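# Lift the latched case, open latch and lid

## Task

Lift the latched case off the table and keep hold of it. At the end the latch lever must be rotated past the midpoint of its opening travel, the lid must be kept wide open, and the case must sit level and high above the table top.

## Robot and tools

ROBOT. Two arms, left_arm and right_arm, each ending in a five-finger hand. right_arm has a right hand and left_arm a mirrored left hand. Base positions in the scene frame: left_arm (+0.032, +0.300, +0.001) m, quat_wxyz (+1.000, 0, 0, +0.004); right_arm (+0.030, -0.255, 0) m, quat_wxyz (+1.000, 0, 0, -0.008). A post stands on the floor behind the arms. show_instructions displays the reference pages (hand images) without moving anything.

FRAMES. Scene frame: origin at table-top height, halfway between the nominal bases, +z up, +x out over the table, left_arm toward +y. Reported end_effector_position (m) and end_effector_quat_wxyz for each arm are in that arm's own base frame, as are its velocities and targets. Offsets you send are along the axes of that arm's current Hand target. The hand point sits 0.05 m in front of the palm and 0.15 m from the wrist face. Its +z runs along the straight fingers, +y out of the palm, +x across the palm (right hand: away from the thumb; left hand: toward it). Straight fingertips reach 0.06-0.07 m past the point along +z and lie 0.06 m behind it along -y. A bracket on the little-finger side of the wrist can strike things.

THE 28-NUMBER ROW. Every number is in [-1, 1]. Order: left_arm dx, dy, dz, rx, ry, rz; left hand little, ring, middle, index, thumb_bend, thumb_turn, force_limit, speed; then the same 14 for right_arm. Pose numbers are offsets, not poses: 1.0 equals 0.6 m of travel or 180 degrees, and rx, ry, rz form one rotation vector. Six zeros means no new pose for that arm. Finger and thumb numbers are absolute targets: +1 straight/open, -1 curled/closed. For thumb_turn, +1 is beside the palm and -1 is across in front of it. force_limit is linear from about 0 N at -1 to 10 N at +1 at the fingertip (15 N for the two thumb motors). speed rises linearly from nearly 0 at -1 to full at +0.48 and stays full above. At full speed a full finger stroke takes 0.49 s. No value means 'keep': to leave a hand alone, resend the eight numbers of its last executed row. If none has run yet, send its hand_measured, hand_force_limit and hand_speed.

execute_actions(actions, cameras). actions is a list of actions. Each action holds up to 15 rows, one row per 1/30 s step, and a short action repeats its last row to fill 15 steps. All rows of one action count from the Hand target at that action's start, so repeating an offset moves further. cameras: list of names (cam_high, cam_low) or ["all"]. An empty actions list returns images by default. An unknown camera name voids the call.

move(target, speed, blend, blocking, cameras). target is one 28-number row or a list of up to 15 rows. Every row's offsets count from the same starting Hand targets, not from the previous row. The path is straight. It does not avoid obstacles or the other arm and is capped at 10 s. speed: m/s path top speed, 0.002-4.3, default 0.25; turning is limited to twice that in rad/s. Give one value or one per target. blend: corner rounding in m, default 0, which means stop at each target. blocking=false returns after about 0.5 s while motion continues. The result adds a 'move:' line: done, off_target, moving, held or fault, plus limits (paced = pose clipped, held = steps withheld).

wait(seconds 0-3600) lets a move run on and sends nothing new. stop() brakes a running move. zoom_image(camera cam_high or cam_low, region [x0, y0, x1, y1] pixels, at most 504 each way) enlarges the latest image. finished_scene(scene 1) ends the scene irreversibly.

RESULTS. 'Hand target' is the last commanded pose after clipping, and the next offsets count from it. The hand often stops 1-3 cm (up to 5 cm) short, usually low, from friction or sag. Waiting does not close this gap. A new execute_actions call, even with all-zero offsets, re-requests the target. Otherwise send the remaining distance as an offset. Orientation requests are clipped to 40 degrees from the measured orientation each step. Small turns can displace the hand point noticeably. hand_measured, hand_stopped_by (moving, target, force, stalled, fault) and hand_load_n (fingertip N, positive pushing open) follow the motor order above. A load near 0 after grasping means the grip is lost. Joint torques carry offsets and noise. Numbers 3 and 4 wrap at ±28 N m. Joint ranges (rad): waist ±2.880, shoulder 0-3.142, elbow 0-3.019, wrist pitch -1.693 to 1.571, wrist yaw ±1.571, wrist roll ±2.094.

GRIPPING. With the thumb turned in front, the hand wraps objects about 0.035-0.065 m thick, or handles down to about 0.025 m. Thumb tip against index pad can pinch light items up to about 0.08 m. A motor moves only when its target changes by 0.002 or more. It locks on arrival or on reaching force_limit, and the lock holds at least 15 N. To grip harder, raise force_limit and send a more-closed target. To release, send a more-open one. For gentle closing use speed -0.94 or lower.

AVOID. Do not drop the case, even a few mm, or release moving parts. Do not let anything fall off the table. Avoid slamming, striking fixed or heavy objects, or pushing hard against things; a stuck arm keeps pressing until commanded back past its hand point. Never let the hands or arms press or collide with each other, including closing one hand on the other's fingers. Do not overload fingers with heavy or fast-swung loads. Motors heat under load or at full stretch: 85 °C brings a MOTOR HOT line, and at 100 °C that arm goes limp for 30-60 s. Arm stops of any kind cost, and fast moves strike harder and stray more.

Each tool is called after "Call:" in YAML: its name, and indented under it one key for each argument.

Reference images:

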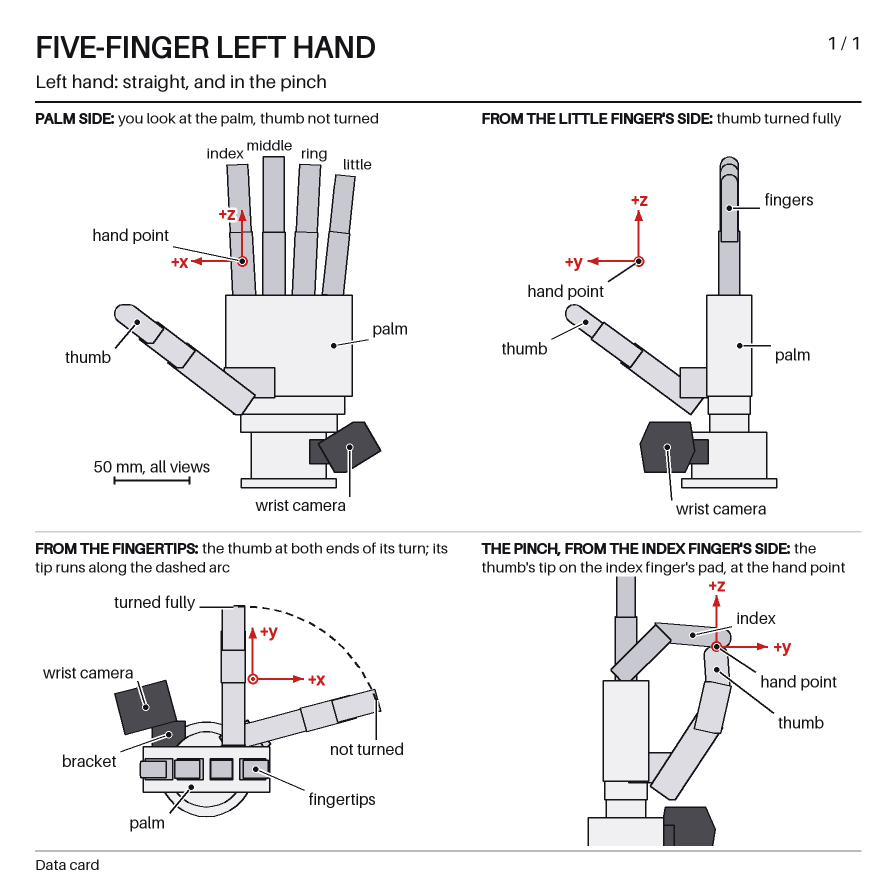

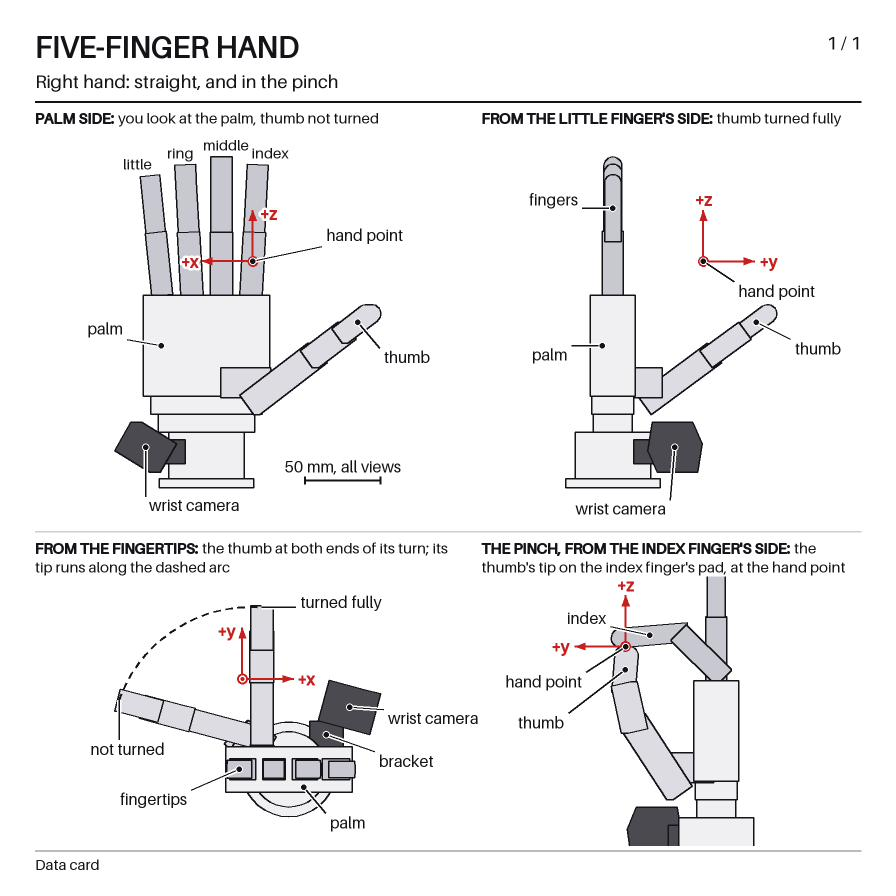

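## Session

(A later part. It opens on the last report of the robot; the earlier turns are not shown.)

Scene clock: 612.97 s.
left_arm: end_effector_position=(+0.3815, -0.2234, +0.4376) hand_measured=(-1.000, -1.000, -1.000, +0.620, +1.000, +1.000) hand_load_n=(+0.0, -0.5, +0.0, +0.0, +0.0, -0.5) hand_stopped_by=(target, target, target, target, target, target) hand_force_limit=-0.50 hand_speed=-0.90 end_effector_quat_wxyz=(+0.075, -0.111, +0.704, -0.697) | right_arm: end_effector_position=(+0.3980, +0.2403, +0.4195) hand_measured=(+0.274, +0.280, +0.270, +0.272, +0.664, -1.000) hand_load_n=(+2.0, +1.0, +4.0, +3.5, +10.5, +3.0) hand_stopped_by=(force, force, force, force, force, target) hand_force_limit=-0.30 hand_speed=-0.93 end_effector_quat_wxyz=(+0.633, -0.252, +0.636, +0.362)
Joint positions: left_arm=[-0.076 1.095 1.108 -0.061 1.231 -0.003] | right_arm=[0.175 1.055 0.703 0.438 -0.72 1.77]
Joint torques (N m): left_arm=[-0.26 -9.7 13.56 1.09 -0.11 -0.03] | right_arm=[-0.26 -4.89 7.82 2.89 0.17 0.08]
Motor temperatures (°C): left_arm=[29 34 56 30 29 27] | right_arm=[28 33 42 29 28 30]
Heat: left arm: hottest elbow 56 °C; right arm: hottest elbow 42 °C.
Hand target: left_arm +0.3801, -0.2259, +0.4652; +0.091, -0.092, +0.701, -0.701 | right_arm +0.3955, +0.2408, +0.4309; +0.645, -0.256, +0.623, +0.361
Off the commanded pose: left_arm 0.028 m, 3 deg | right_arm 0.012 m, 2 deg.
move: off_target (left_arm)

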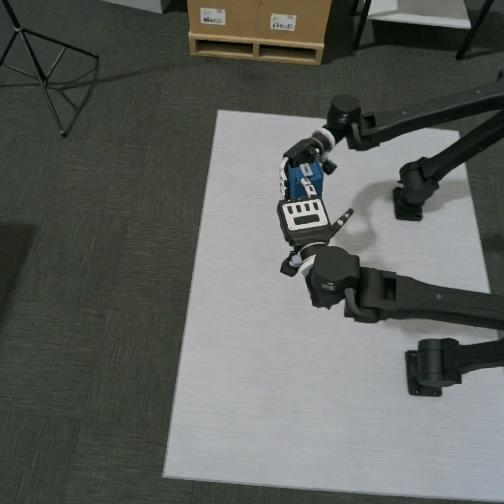

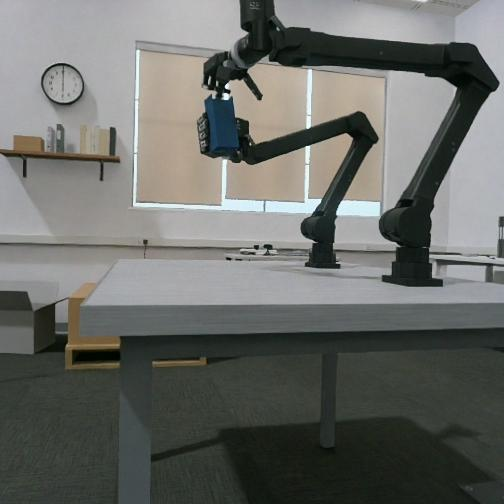

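Call:
move:
  target: [0.004,0.0,0.0183,0,0,0,-1,-1,-1,0.605,1,1,-0.5,-0.9,0,0,0,0,0,0,0.25,0.24,0.18,0.16,0.5,-1,-0.3,-0.93]
  speed: 0.04
  cameras: ["all"]

Call:
zoom_image:
  camera: "cam_low"
  region: [210, 82, 238, 110]

Call:
zoom_image:
  camera: "cam_high"
  region: [290, 155, 330, 195]

Scene clock: 615.90 s.
left_arm: end_effector_position=(+0.3838, -0.2292, +0.4373) hand_measured=(-1.000, -1.000, -1.000, +0.606, +1.000, +1.000) hand_load_n=(+0.0, +0.0, +0.0, -1.5, +0.0, +0.0) hand_stopped_by=(target, target, target, target, target, target) hand_force_limit=-0.50 hand_speed=-0.90 end_effector_quat_wxyz=(+0.080, -0.116, +0.704, -0.696) | right_arm: end_effector_position=(+0.3987, +0.2397, +0.4195) hand_measured=(+0.274, +0.280, +0.270, +0.272, +0.664, -1.000) hand_load_n=(+2.0, +1.5, +4.0, +3.5, +11.0, +2.5) hand_stopped_by=(force, force, force, force, force, target) hand_force_limit=-0.30 hand_speed=-0.93 end_effector_quat_wxyz=(+0.634, -0.250, +0.636, +0.361)
Joint positions: left_arm=[-0.093 1.095 1.108 -0.061 1.199 -0.003] | right_arm=[0.174 1.055 0.703 0.438 -0.717 1.77]
Joint torques (N m): left_arm=[-1.32 -9.41 13.74 1.18 -0.03 -0.04] | right_arm=[-0.26 -4.95 7.82 2.89 0.06 0.08]
Motor temperatures (°C): left_arm=[29 34 56 30 29 27] | right_arm=[28 33 42 29 28 30]
Heat: left arm: hottest elbow 56 °C; right arm: hottest elbow 42 °C.
Hand target: left_arm +0.3806, -0.2372, +0.4653; +0.091, -0.092, +0.701, -0.701 | right_arm +0.3954, +0.2409, +0.4308; +0.645, -0.256, +0.623, +0.361
Off the commanded pose: left_arm 0.029 m, 3 deg | right_arm 0.012 m, 2 deg.
move: off_target (left_arm)

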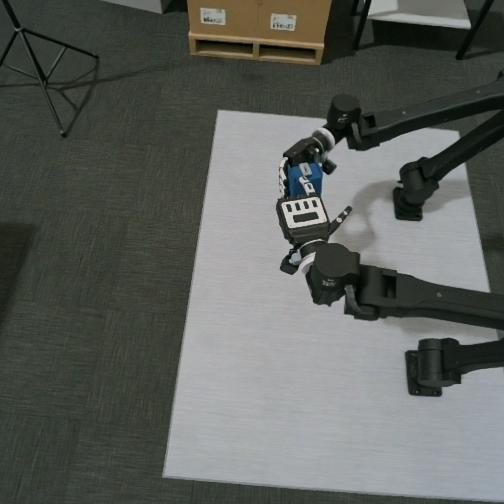

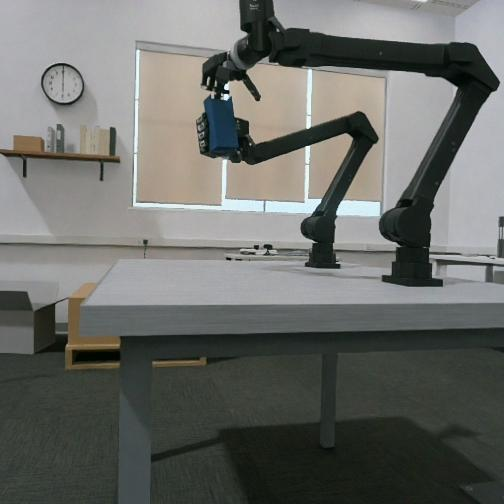

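Scaled by 18.000.

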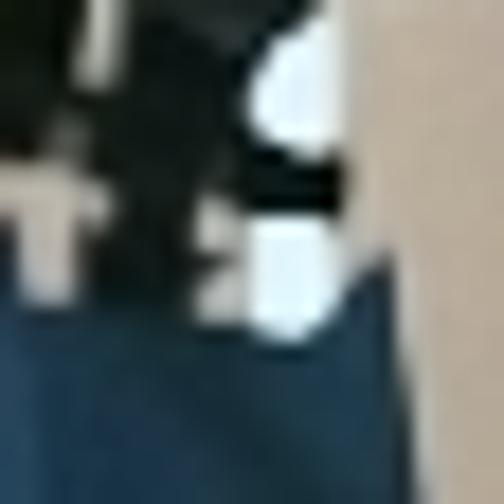

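Scaled by 12.600.

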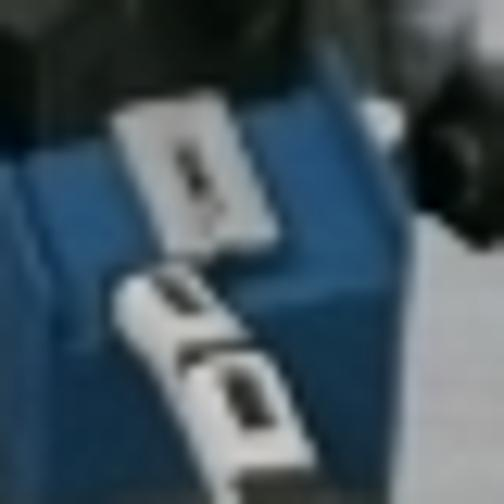

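Call:
move:
  target: [0.02,0.0,-0.0217,0,0,0,-1,-1,-1,0.605,1,1,-0.5,-0.9,0,0,0,0,0,0,0.25,0.24,0.18,0.16,0.5,-1,-0.3,-0.93]
  speed: 0.05
  cameras: ["all"]

Call:
zoom_image:
  camera: "cam_low"
  region: [210, 82, 238, 110]

Call:
zoom_image:
  camera: "cam_high"
  region: [290, 155, 330, 195]

Scene clock: 618.70 s.
left_arm: end_effector_position=(+0.3661, -0.2282, +0.4511) hand_measured=(-1.000, -1.000, -1.000, +0.606, +1.000, +1.000) hand_load_n=(+0.0, +0.0, +0.0, +0.0, +0.0, -0.5) hand_stopped_by=(target, target, target, target, target, target) hand_force_limit=-0.50 hand_speed=-0.90 end_effector_quat_wxyz=(+0.083, -0.101, +0.703, -0.699) | right_arm: end_effector_position=(+0.3980, +0.2397, +0.4210) hand_measured=(+0.274, +0.280, +0.270, +0.272, +0.664, -1.000) hand_load_n=(+2.0, +1.0, +4.0, +3.5, +10.5, +3.0) hand_stopped_by=(force, force, force, force, force, target) hand_force_limit=-0.30 hand_speed=-0.93 end_effector_quat_wxyz=(+0.636, -0.252, +0.633, +0.361)
Joint positions: left_arm=[-0.092 1.053 1.108 -0.078 1.218 -0.003] | right_arm=[0.174 1.055 0.703 0.446 -0.718 1.77]
Joint torques (N m): left_arm=[0.32 -8.59 11.78 1.16 0.03 -0.01] | right_arm=[-0.21 -4.89 7.82 2.55 0.12 0.09]
Motor temperatures (°C): left_arm=[29 34 57 30 29 27] | right_arm=[28 33 42 29 28 30]
Heat: left arm: hottest elbow 57 °C; right arm: hottest elbow 42 °C.
Hand target: left_arm +0.3657, -0.2277, +0.4652; +0.091, -0.092, +0.701, -0.701 | right_arm +0.3955, +0.2408, +0.4309; +0.645, -0.256, +0.623, +0.361
Off the commanded pose: left_arm 0.014 m, 1 deg | right_arm 0.010 m, 2 deg.
move: off_target (left_arm)

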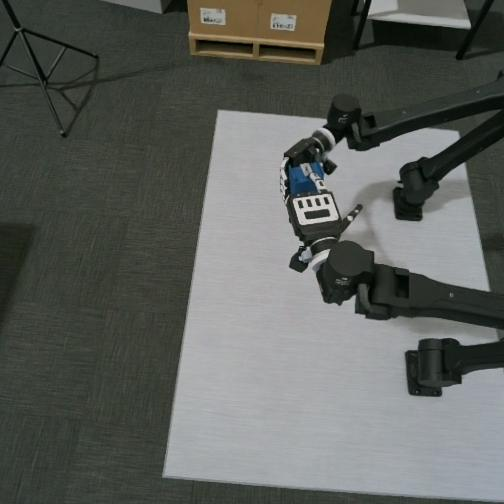

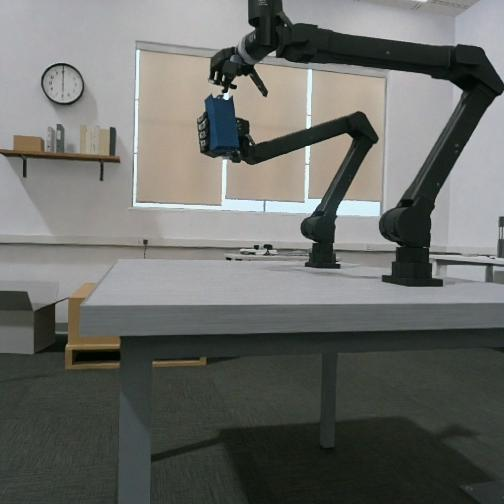

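Scaled by 18.000.

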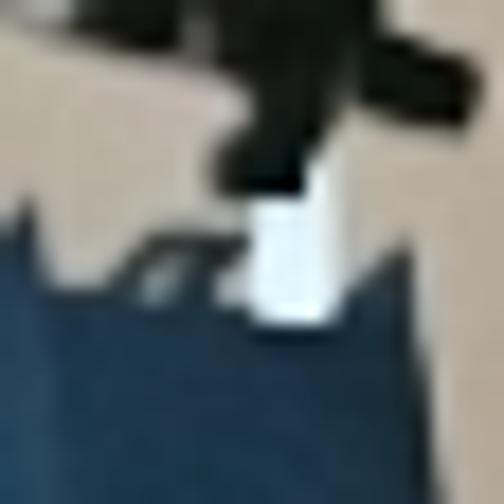

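Scaled by 12.600.

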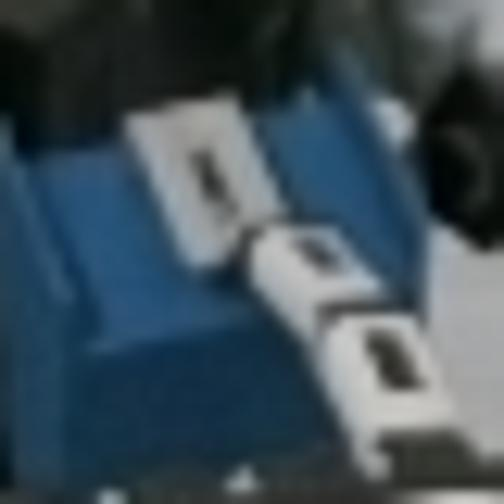

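Call:
move:
  target:
    - [0,0.0,-0.02,0,0,0,-1,-1,-1,0.605,1,1,-0.5,-0.9,0,0,0,0,0,0,0.25,0.24,0.18,0.16,0.5,-1,-0.3,-0.93]
    - [-0.0232,0.0475,-0.0062,0,0,0,-1,-1,-1,0.605,1,1,-0.5,-0.9,0,0,0,0,0,0,0.25,0.24,0.18,0.16,0.5,-1,-0.3,-0.93]
  speed: 0.05
  blend: [0.003,0]
  cameras: ["all"]

Call:
zoom_image:
  camera: "cam_low"
  region: [210, 82, 238, 110]

Call:
zoom_image:
  camera: "cam_high"
  region: [290, 155, 330, 195]

Scene clock: 623.40 s.
left_arm: end_effector_position=(+0.3763, -0.2192, +0.4386) hand_measured=(-1.000, -1.000, -1.000, +0.606, +1.000, +1.000) hand_load_n=(+0.0, +0.0, +0.5, +0.0, +0.0, +0.0) hand_stopped_by=(target, target, target, target, target, target) hand_force_limit=-0.50 hand_speed=-0.90 end_effector_quat_wxyz=(+0.088, -0.097, +0.702, -0.700) | right_arm: end_effector_position=(+0.3980, +0.2397, +0.4210) hand_measured=(+0.274, +0.280, +0.270, +0.272, +0.664, -1.000) hand_load_n=(+2.0, +1.0, +3.5, +3.5, +11.0, +3.0) hand_stopped_by=(force, force, force, force, force, target) hand_force_limit=-0.30 hand_speed=-0.93 end_effector_quat_wxyz=(+0.636, -0.252, +0.633, +0.361)
Joint positions: left_arm=[-0.065 1.075 1.085 -0.021 1.244 -0.003] | right_arm=[0.174 1.055 0.703 0.446 -0.718 1.77]
Joint torques (N m): left_arm=[-0.03 -8.18 9.32 2 -0.12 0.01] | right_arm=[-0.21 -4.89 7.8 2.56 0.12 0.09]
Motor temperatures (°C): left_arm=[29 34 57 30 29 27] | right_arm=[28 33 42 29 28 30]
Heat: left arm: hottest elbow 57 °C; right arm: hottest elbow 42 °C.
Hand target: left_arm +0.3782, -0.2205, +0.4368; +0.091, -0.092, +0.701, -0.701 | right_arm +0.3955, +0.2408, +0.4309; +0.645, -0.256, +0.623, +0.361
Off the commanded pose: left_arm 0.003 m, 1 deg | right_arm 0.010 m, 2 deg.
move: done

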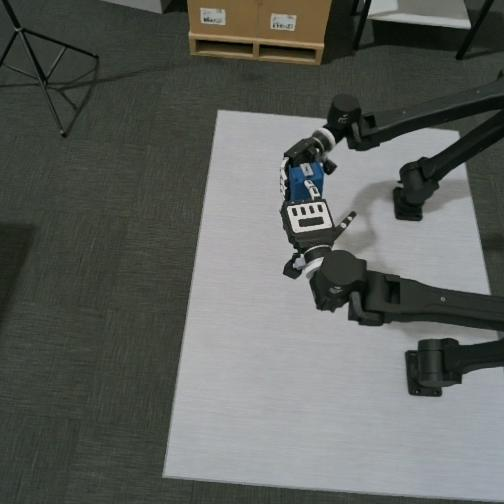

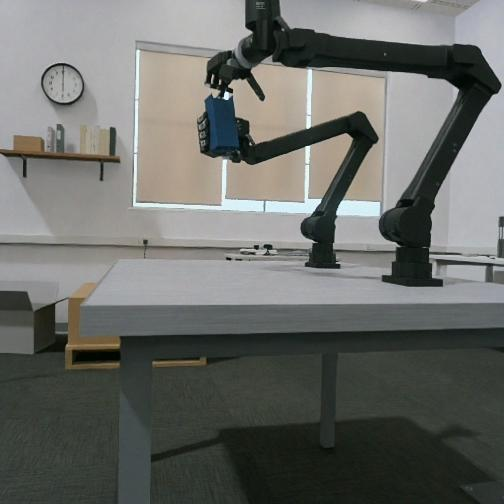

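Scaled by 18.000.

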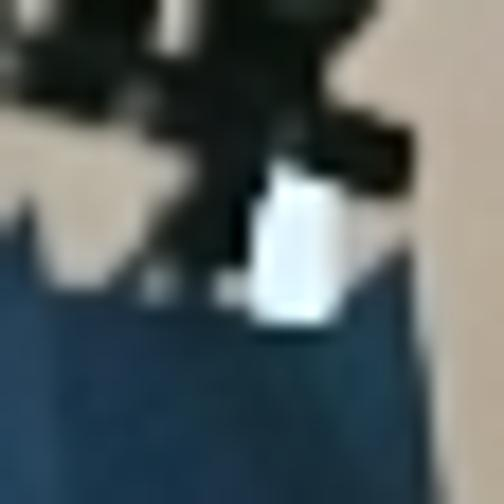

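Scaled by 12.600.

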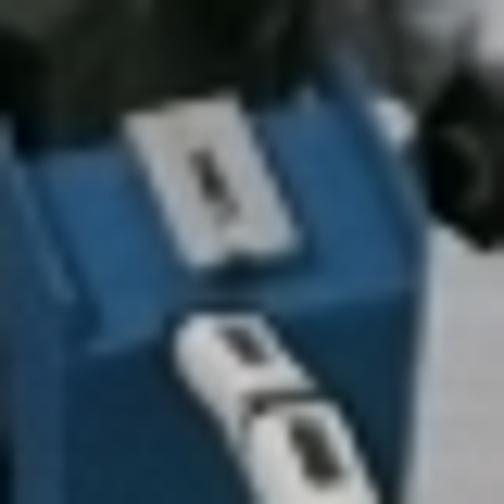

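Call:
move:
  target: [-0.005,0.0,0.0217,0,0,0,-1,-1,-1,0.605,1,1,-0.5,-0.9,0,0,0,0,0,0,0.25,0.24,0.18,0.16,0.5,-1,-0.3,-0.93]
  speed: 0.04
  cameras: ["all"]

Call:
zoom_image:
  camera: "cam_low"
  region: [210, 82, 238, 110]

Call:
zoom_image:
  camera: "cam_high"
  region: [290, 155, 330, 195]

Scene clock: 628.37 s.
left_arm: end_effector_position=(+0.3812, -0.2280, +0.4351) hand_measured=(-1.000, -1.000, -1.000, +0.606, +1.000, +1.000) hand_load_n=(+0.0, +0.0, +0.0, +0.0, +0.0, +0.0) hand_stopped_by=(target, target, target, target, target, target) hand_force_limit=-0.50 hand_speed=-0.90 end_effector_quat_wxyz=(+0.089, -0.100, +0.702, -0.700) | right_arm: end_effector_position=(+0.3985, +0.2394, +0.4211) hand_measured=(+0.274, +0.280, +0.270, +0.272, +0.664, -1.000) hand_load_n=(+2.0, +1.0, +4.0, +3.5, +10.5, +2.5) hand_stopped_by=(force, force, force, force, force, target) hand_force_limit=-0.30 hand_speed=-0.93 end_effector_quat_wxyz=(+0.637, -0.251, +0.634, +0.360)
Joint positions: left_arm=[-0.089 1.087 1.085 -0.01 1.213 -0.003] | right_arm=[0.174 1.055 0.703 0.446 -0.716 1.77]
Joint torques (N m): left_arm=[-0.62 -7.41 10.39 1.92 -0.15 0] | right_arm=[-0.21 -4.89 7.83 2.56 0.03 0.08]
Motor temperatures (°C): left_arm=[29 34 56 30 29 27] | right_arm=[28 33 42 29 28 30]
Heat: left arm: hottest elbow 56 °C; right arm: hottest elbow 42 °C.
Hand target: left_arm +0.3844, -0.2323, +0.4368; +0.091, -0.092, +0.701, -0.701 | right_arm +0.3955, +0.2408, +0.4309; +0.645, -0.256, +0.623, +0.361
Off the commanded pose: left_arm 0.006 m, 1 deg | right_arm 0.010 m, 2 deg.
move: done

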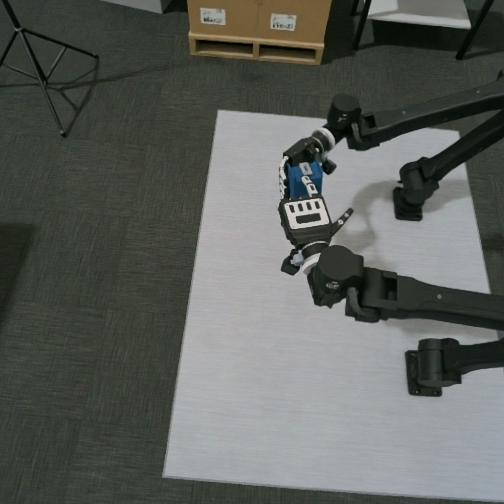

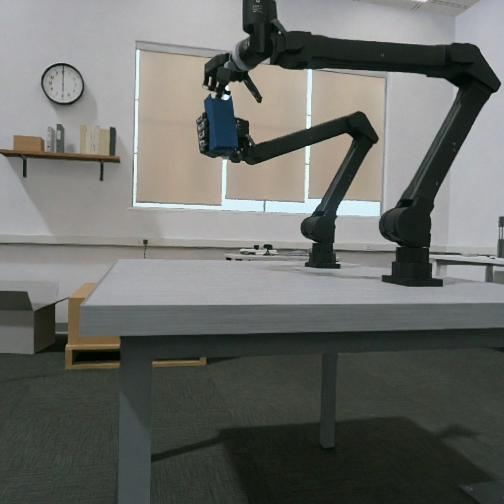

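Scaled by 18.000.

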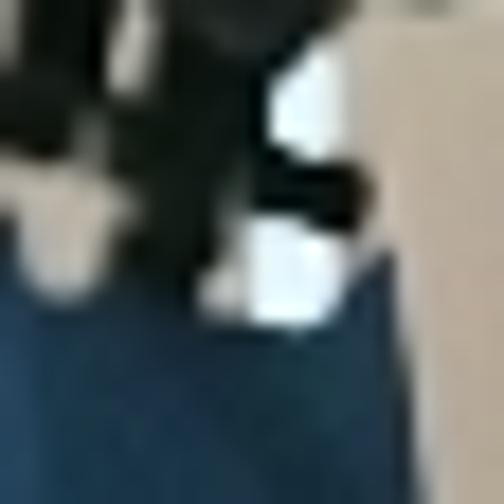

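Scaled by 12.600.

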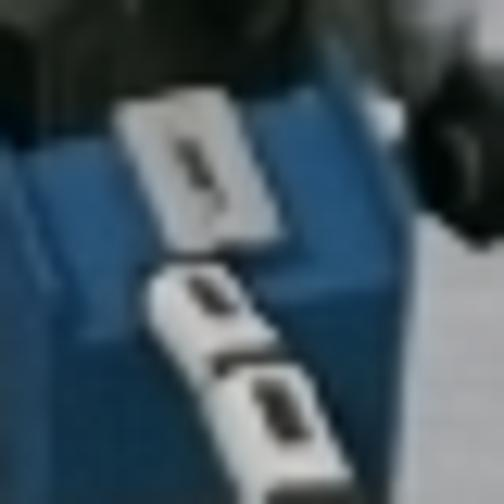

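Call:
move:
  target: [0,-0.035,0.005,0,0,0,-1,-1,-1,0.605,1,1,-0.5,-0.9,0,0,0,0,0,0,0.25,0.24,0.18,0.16,0.5,-1,-0.3,-0.93]
  speed: 0.04

Call:
move:
  target: [0,0,0,0,0,0,-1,-1,-1,0.72,1,1,-0.5,-0.9,0,0,0,0,0,0,0.25,0.24,0.18,0.16,0.5,-1,-0.3,-0.93]
  speed: 0.04
  cameras: ["all"]

Call:
zoom_image:
  camera: "cam_low"
  region: [210, 82, 238, 110]

Call:
zoom_image:
  camera: "cam_high"
  region: [290, 155, 330, 195]

Scene clock: 631.27 s.
left_arm: end_effector_position=(+0.3809, -0.2288, +0.4365) hand_measured=(-1.000, -1.000, -1.000, +0.606, +1.000, +1.000) hand_load_n=(+0.0, +0.0, +0.0, +0.0, +0.0, +0.0) hand_stopped_by=(target, target, target, target, target, target) hand_force_limit=-0.50 hand_speed=-0.90 end_effector_quat_wxyz=(+0.085, -0.106, +0.703, -0.699) | right_arm: end_effector_position=(+0.3985, +0.2394, +0.4211) hand_measured=(+0.274, +0.280, +0.270, +0.272, +0.664, -1.000) hand_load_n=(+2.0, +1.0, +4.0, +3.5, +10.5, +2.5) hand_stopped_by=(force, force, force, force, force, target) hand_force_limit=-0.30 hand_speed=-0.93 end_effector_quat_wxyz=(+0.637, -0.251, +0.634, +0.360)
Joint positions: left_arm=[-0.092 1.087 1.093 -0.033 1.207 -0.003] | right_arm=[0.174 1.055 0.703 0.446 -0.716 1.77]
Joint torques (N m): left_arm=[-0.97 -7.47 13.9 1.03 -0.16 -0.04] | right_arm=[-0.21 -4.89 7.83 2.56 0.03 0.08]
Motor temperatures (°C): left_arm=[29 34 56 30 29 27] | right_arm=[28 33 42 29 28 30]
Heat: left arm: hottest elbow 56 °C; right arm: hottest elbow 42 °C.
Hand target: left_arm +0.3852, -0.2353, +0.4577; +0.091, -0.092, +0.701, -0.701 | right_arm +0.3955, +0.2408, +0.4309; +0.645, -0.256, +0.623, +0.361
Off the commanded pose: left_arm 0.023 m, 2 deg | right_arm 0.010 m, 2 deg.
move: off_target (left_arm)

Scene clock: 631.93 s.
left_arm: end_effector_position=(+0.3823, -0.2290, +0.4331) hand_measured=(-1.000, -1.000, -1.000, +0.720, +1.000, +1.000) hand_load_n=(+0.0, +0.0, +0.0, -3.5, +0.0, +0.0) hand_stopped_by=(target, target, target, target, target, target) hand_force_limit=-0.50 hand_speed=-0.90 end_effector_quat_wxyz=(+0.080, -0.111, +0.704, -0.697) | right_arm: end_effector_position=(+0.4003, +0.2375, +0.4213) hand_measured=(+0.274, +0.280, +0.270, +0.272, +0.664, -1.000) hand_load_n=(+2.0, +1.0, +4.0, +4.0, +10.5, +3.5) hand_stopped_by=(force, force, force, force, force, target) hand_force_limit=-0.30 hand_speed=-0.93 end_effector_quat_wxyz=(+0.638, -0.247, +0.635, +0.359)
Joint positions: left_arm=[-0.092 1.093 1.093 -0.042 1.207 -0.003] | right_arm=[0.17 1.055 0.703 0.446 -0.711 1.773]
Joint torques (N m): left_arm=[-0.91 -8.18 13.96 1.26 -0.13 -0.03] | right_arm=[0.03 -4.95 7.86 2.56 -0.13 0.05]
Motor temperatures (°C): left_arm=[29 34 56 30 29 27] | right_arm=[28 33 42 29 28 30]
Heat: left arm: hottest elbow 56 °C; right arm: hottest elbow 42 °C.
Hand target: left_arm +0.3852, -0.2353, +0.4577; +0.091, -0.092, +0.701, -0.701 | right_arm +0.3955, +0.2408, +0.4309; +0.645, -0.256, +0.623, +0.361
Off the commanded pose: left_arm 0.026 m, 3 deg | right_arm 0.011 m, 2 deg.
move: done

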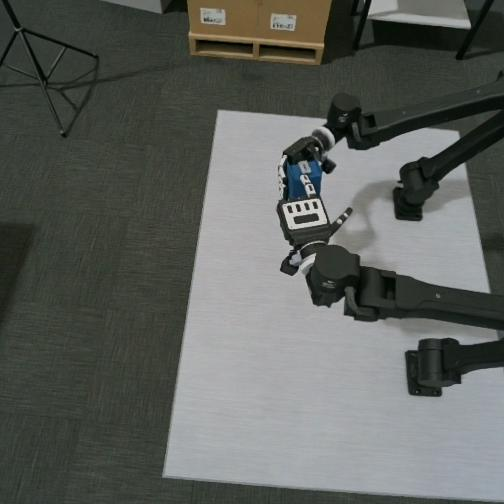

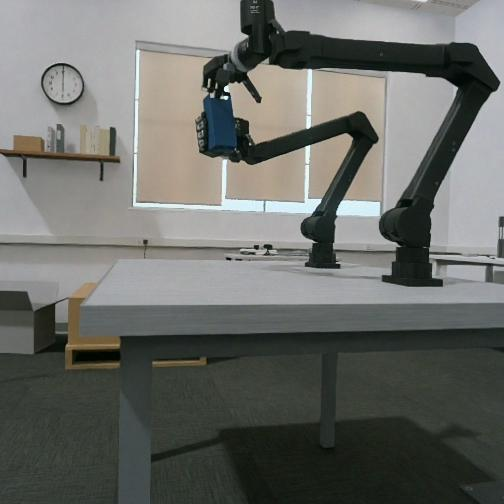

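Scaled by 18.000.

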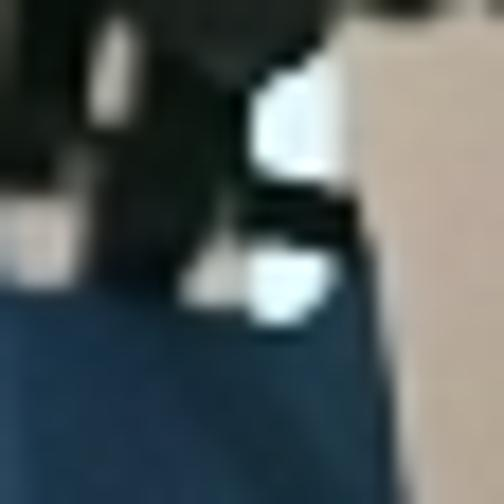

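Scaled by 12.600.

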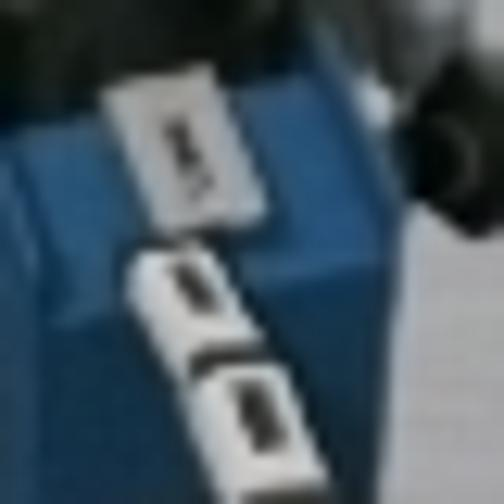

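Call:
move:
  target: [0,0,0,0,0,0,-1,-1,-1,0.82,1,1,-0.5,-0.9,0,0,0,0,0,0,0.25,0.24,0.18,0.16,0.5,-1,-0.3,-0.93]
  speed: 0.04
  cameras: ["all"]

Call:
zoom_image:
  camera: "cam_low"
  region: [204, 76, 236, 108]

Call:
zoom_image:
  camera: "cam_high"
  region: [285, 150, 325, 190]

Scene clock: 634.00 s.
left_arm: end_effector_position=(+0.3835, -0.2291, +0.4307) hand_measured=(-1.000, -1.000, -1.000, +0.820, +1.000, +1.000) hand_load_n=(+0.0, +0.0, +0.0, -4.5, +0.0, -0.5) hand_stopped_by=(target, target, target, target, target, target) hand_force_limit=-0.50 hand_speed=-0.90 end_effector_quat_wxyz=(+0.077, -0.115, +0.704, -0.696) | right_arm: end_effector_position=(+0.4003, +0.2373, +0.4225) hand_measured=(+0.274, +0.280, +0.270, +0.272, +0.664, -1.000) hand_load_n=(+1.0, +1.5, +4.5, +4.0, +10.0, +3.0) hand_stopped_by=(force, force, force, force, force, target) hand_force_limit=-0.30 hand_speed=-0.93 end_effector_quat_wxyz=(+0.638, -0.245, +0.635, +0.361)
Joint positions: left_arm=[-0.092 1.098 1.093 -0.047 1.207 -0.003] | right_arm=[0.17 1.055 0.703 0.45 -0.711 1.781]
Joint torques (N m): left_arm=[-0.91 -8.94 13.91 1.43 -0.11 -0.03] | right_arm=[0.03 -4.84 7.83 2.4 -0.13 -0.04]
Motor temperatures (°C): left_arm=[29 34 55 30 29 27] | right_arm=[28 33 42 29 28 30]
Heat: left arm: hottest elbow 55 °C; right arm: hottest elbow 42 °C.
Hand target: left_arm +0.3852, -0.2353, +0.4577; +0.091, -0.092, +0.701, -0.701 | right_arm +0.3955, +0.2408, +0.4308; +0.645, -0.256, +0.623, +0.361
Off the commanded pose: left_arm 0.028 m, 3 deg | right_arm 0.010 m, 2 deg.
move: done

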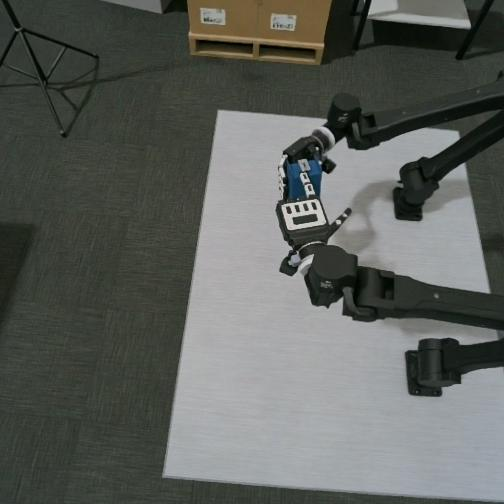

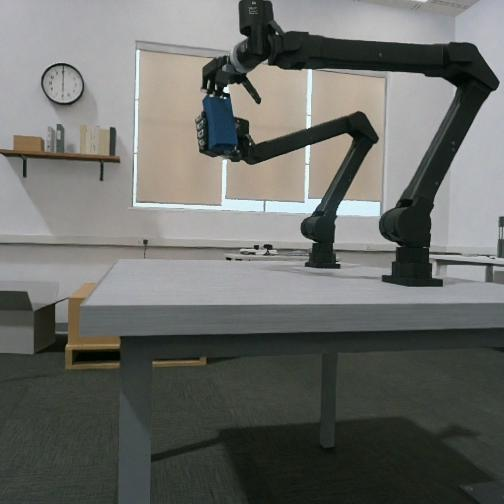

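Scaled by 15.750.

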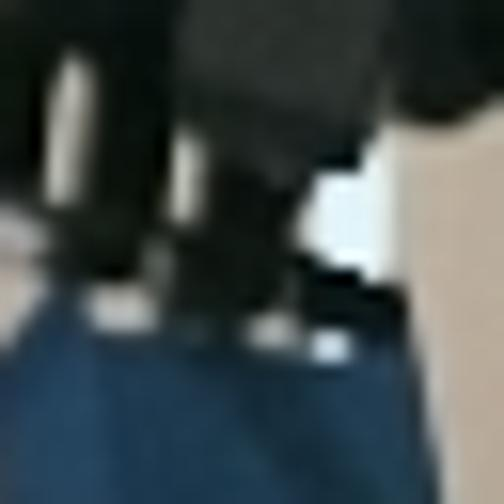

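Scaled by 12.600.

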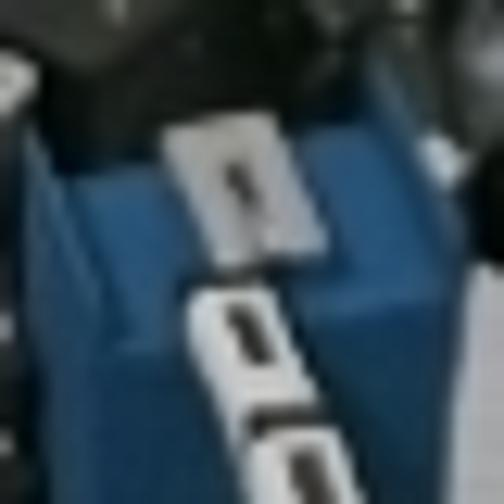

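Call:
move:
  target: [0,0,0,0,0,0,-1,-1,-1,0.90,1,1,-0.2,-0.9,0,0,0,0,0,0,0.25,0.24,0.18,0.16,0.5,-1,-0.3,-0.93]
  cameras: ["all"]

Scene clock: 641.90 s.
left_arm: end_effector_position=(+0.3820, -0.2317, +0.4306) hand_measured=(-1.000, -1.000, -1.000, +0.900, +1.000, +1.000) hand_load_n=(+0.0, +0.0, +0.5, +0.0, +0.0, +0.0) hand_stopped_by=(target, target, target, target, target, target) hand_force_limit=-0.20 hand_speed=-0.90 end_effector_quat_wxyz=(+0.075, -0.112, +0.705, -0.697) | right_arm: end_effector_position=(+0.3990, +0.2379, +0.4221) hand_measured=(+0.274, +0.280, +0.270, +0.272, +0.664, -1.000) hand_load_n=(+0.0, +2.0, +5.0, +3.5, +10.0, +1.5) hand_stopped_by=(force, force, force, force, force, target) hand_force_limit=-0.30 hand_speed=-0.93 end_effector_quat_wxyz=(+0.637, -0.249, +0.633, +0.361)
Joint positions: left_arm=[-0.099 1.098 1.093 -0.047 1.207 -0.003] | right_arm=[0.17 1.055 0.703 0.45 -0.717 1.777]
Joint torques (N m): left_arm=[-0.38 -8.76 13.9 1.4 -0.11 -0.02] | right_arm=[0.03 -4.95 7.82 2.4 0.08 0.02]
Heat: left arm: hottest elbow 54 °C; right arm: hottest elbow 42 °C.
Hand target: left_arm +0.3852, -0.2352, +0.4577; +0.091, -0.092, +0.701, -0.701 | right_arm +0.3955, +0.2408, +0.4308; +0.645, -0.256, +0.623, +0.361
Off the commanded pose: left_arm 0.027 m, 3 deg | right_arm 0.010 m, 2 deg.
move: done

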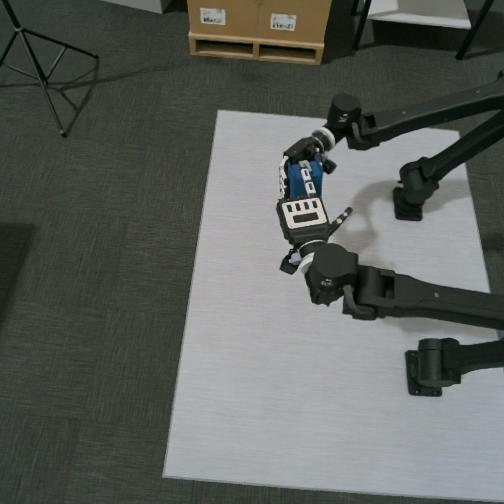

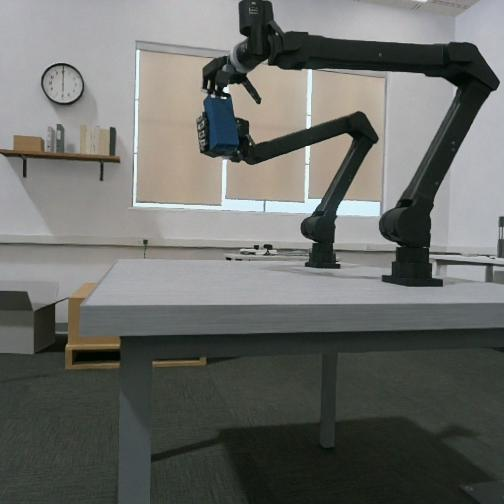

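Call:
zoom_image:
  camera: "cam_low"
  region: [196, 76, 252, 132]

Call:
zoom_image:
  camera: "cam_high"
  region: [275, 150, 335, 210]

Scaled by 9.000.

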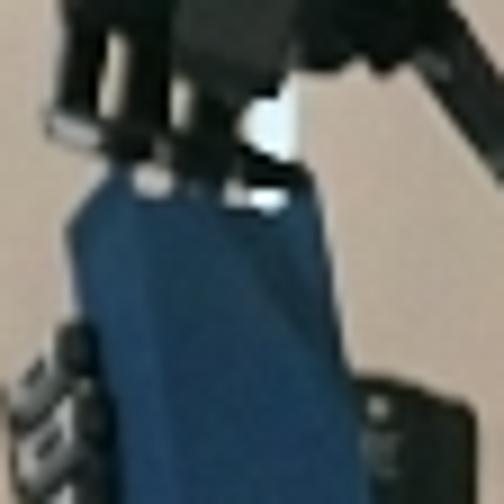

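Scaled by 8.400.

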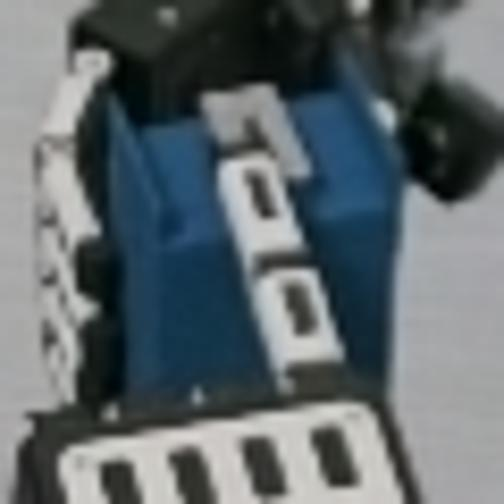

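Call:
move:
  target:
    - [0,-0.02,0,0,0,0,-1,-1,-1,0.90,1,1,-0.2,-0.9,0,0,0,0,0,0,0.25,0.24,0.18,0.16,0.5,-1,-0.3,-0.93]
    - [0,-0.02,-0.15,0,0,0,-1,-1,-1,0.90,1,1,-0.2,-0.9,0,0,0,0,0,0,0.25,0.24,0.18,0.16,0.5,-1,-0.3,-0.93]
  speed: 0.1
  cameras: ["all"]

Call:
zoom_image:
  camera: "cam_low"
  region: [196, 76, 252, 132]

Call:
zoom_image:
  camera: "cam_high"
  region: [282, 150, 332, 200]

Scene clock: 655.47 s.
left_arm: end_effector_position=(+0.3653, -0.1482, +0.4576) hand_measured=(-1.000, -1.000, -1.000, +0.900, +1.000, +1.000) hand_load_n=(+0.0, +0.0, +0.0, -0.5, +0.0, +0.0) hand_stopped_by=(target, target, target, target, target, target) hand_force_limit=-0.20 hand_speed=-0.90 end_effector_quat_wxyz=(+0.084, -0.101, +0.701, -0.701) | right_arm: end_effector_position=(+0.3990, +0.2379, +0.4221) hand_measured=(+0.274, +0.280, +0.270, +0.272, +0.664, -1.000) hand_load_n=(+0.5, +2.0, +4.5, +3.5, +10.5, +1.5) hand_stopped_by=(force, force, force, force, force, target) hand_force_limit=-0.30 hand_speed=-0.93 end_effector_quat_wxyz=(+0.638, -0.249, +0.633, +0.361)
Joint positions: left_arm=[0.138 1.055 1.123 -0.088 1.447 -0.003] | right_arm=[0.17 1.055 0.703 0.45 -0.717 1.777]
Joint torques (N m): left_arm=[0.32 -8.82 11.08 1.01 0.05 -0.04] | right_arm=[0.03 -4.89 7.82 2.4 0.08 0.02]
Heat: left arm: hottest elbow 54 °C; right arm: hottest elbow 42 °C.
Hand target: left_arm +0.3621, -0.1482, +0.4697; +0.091, -0.092, +0.701, -0.701 | right_arm +0.3955, +0.2408, +0.4308; +0.645, -0.256, +0.623, +0.361
Off the commanded pose: left_arm 0.012 m, 1 deg | right_arm 0.010 m, 2 deg.
move: off_target (left_arm)

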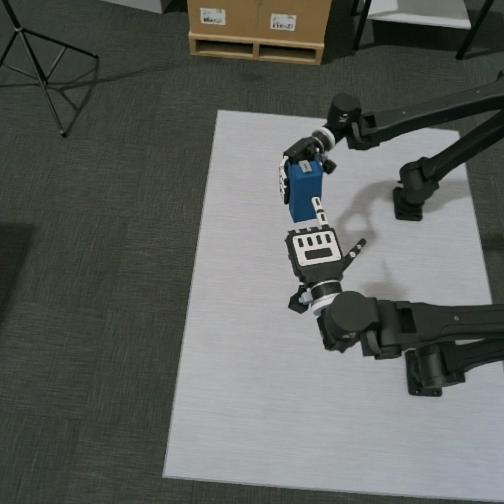

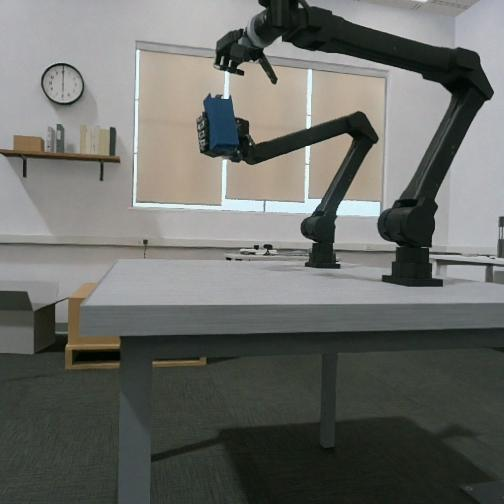

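Scaled by 9.000.

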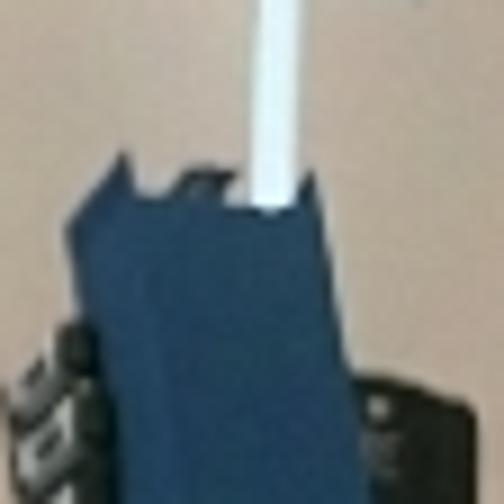

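Scaled by 10.080.

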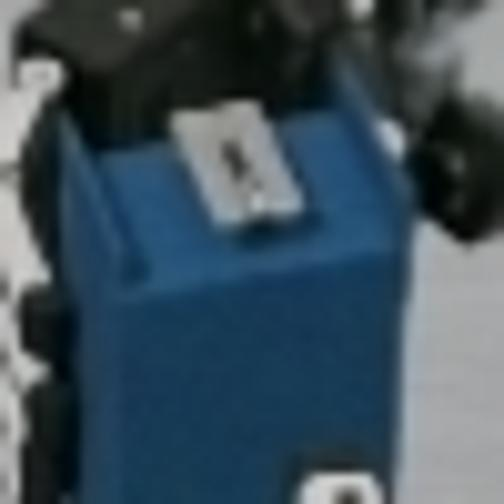

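Call:
zoom_image:
  camera: "cam_low"
  region: [206, 88, 234, 108]

Scaled by 18.000.

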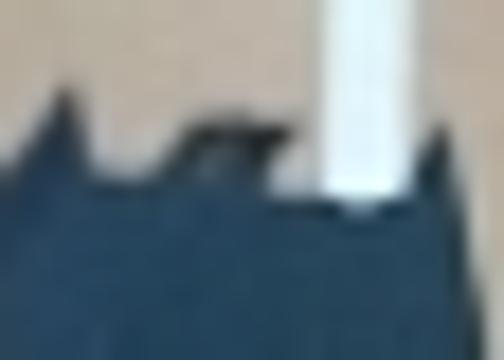

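Call:
zoom_image:
  camera: "cam_high"
  region: [294, 156, 318, 180]

Scaled by 21.000.

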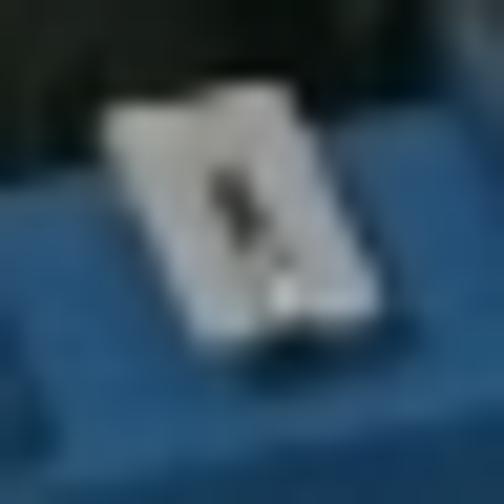

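Call:
zoom_image:
  camera: "cam_high"
  region: [270, 150, 350, 230]

Call:
zoom_image:
  camera: "cam_low"
  region: [186, 76, 266, 166]

Scaled by 6.300.

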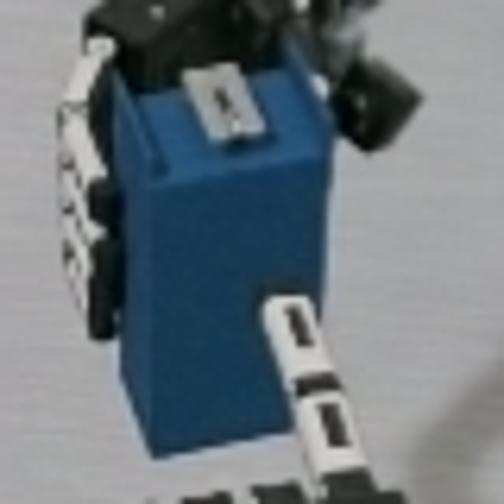

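Scaled by 5.600.

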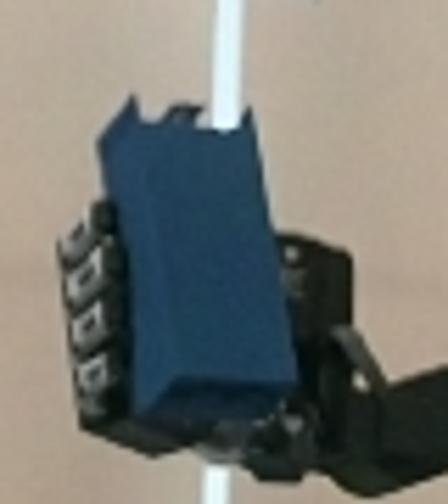

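Call:
move:
  target:
    - [0,0,-0.3,0,0,0,-1,-1,-1,0.90,1,1,-0.2,-0.9,0,0,0,0,0,0,0.25,0.24,0.18,0.16,0.5,-1,-0.3,-0.93]
    - [0,0,-0.3,0,0,0,-1,-1,-1,0.90,1,1,-0.2,-0.9,0,0,0,0,0,-0.5,0.25,0.24,0.18,0.16,0.5,-1,-0.3,-0.93]
  speed: 0.2
  cameras: ["all"]

Scene clock: 690.93 s.
left_arm: end_effector_position=(+0.3199, +0.0287, +0.4706) hand_measured=(-1.000, -1.000, -1.000, +0.900, +1.000, +1.000) hand_load_n=(+0.0, +0.0, +0.0, +0.0, +0.0, -0.5) hand_stopped_by=(target, target, target, target, target, target) hand_force_limit=-0.20 hand_speed=-0.90 end_effector_quat_wxyz=(+0.257, -0.244, +0.664, -0.659) | right_arm: end_effector_position=(+0.3943, +0.2376, +0.3897) hand_measured=(+0.274, +0.280, +0.270, +0.272, +0.664, -1.000) hand_load_n=(+0.0, +1.5, +4.5, +4.0, +10.0, +2.0) hand_stopped_by=(force, force, force, force, force, target) hand_force_limit=-0.30 hand_speed=-0.93 end_effector_quat_wxyz=(+0.697, -0.631, +0.289, -0.178)
Joint positions: left_arm=[0.739 0.893 1.052 -0.119 1.585 -0.021] | right_arm=[0.195 0.946 0.83 0.163 -0.696 0.21]
Joint torques (N m): left_arm=[-0.09 -6.01 8.79 0.84 -0.03 -0.17] | right_arm=[0.03 -4.89 11.78 2.02 0.17 -0.11]
Heat: left arm: hottest elbow 53 °C; right arm: hottest elbow 42 °C.
Hand target: left_arm +0.3157, +0.0257, +0.4698; +0.091, -0.092, +0.701, -0.701 | right_arm +0.3954, +0.2408, +0.4308; +0.711, -0.622, +0.260, -0.201
Off the commanded pose: left_arm 0.005 m, 27 deg | right_arm 0.041 m, 5 deg.
joint sent to its limit (left arm) — joint 5 (wrist yaw), upper limit. The joint targets are off in orientation, not in position.
move: off_target (left_arm, right_arm)

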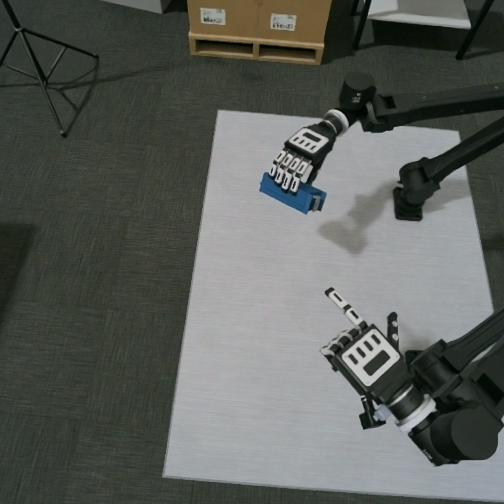

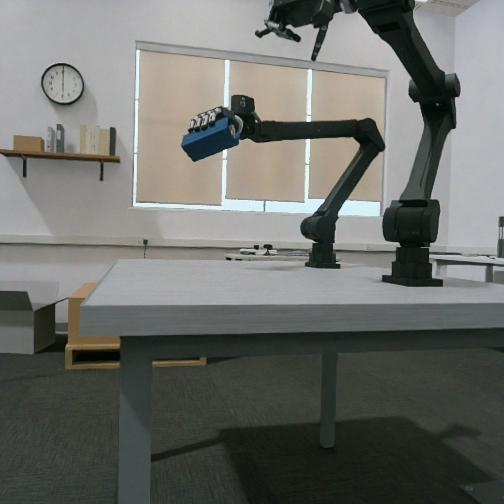

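Call:
zoom_image:
  camera: "cam_high"
  region: [290, 170, 340, 220]

Call:
zoom_image:
  camera: "cam_low"
  region: [176, 96, 256, 170]

Scaled by 10.080.

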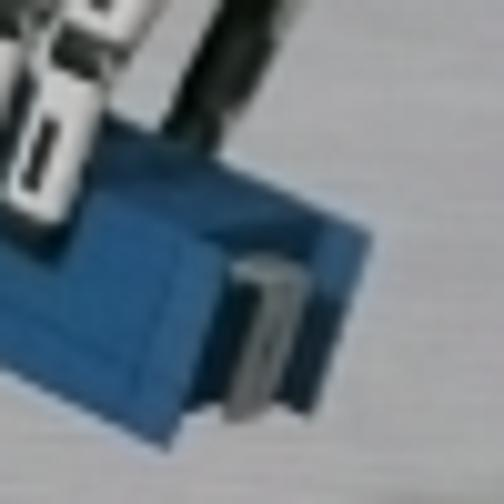

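Scaled by 6.300.

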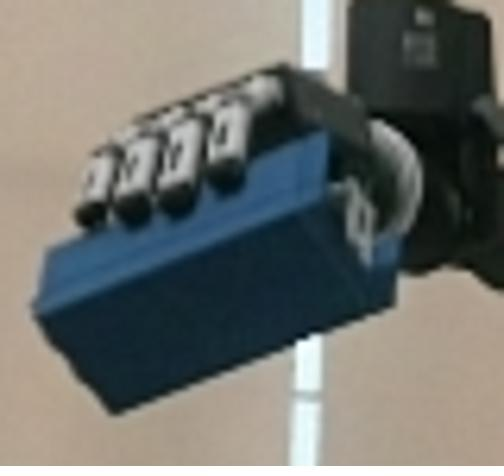

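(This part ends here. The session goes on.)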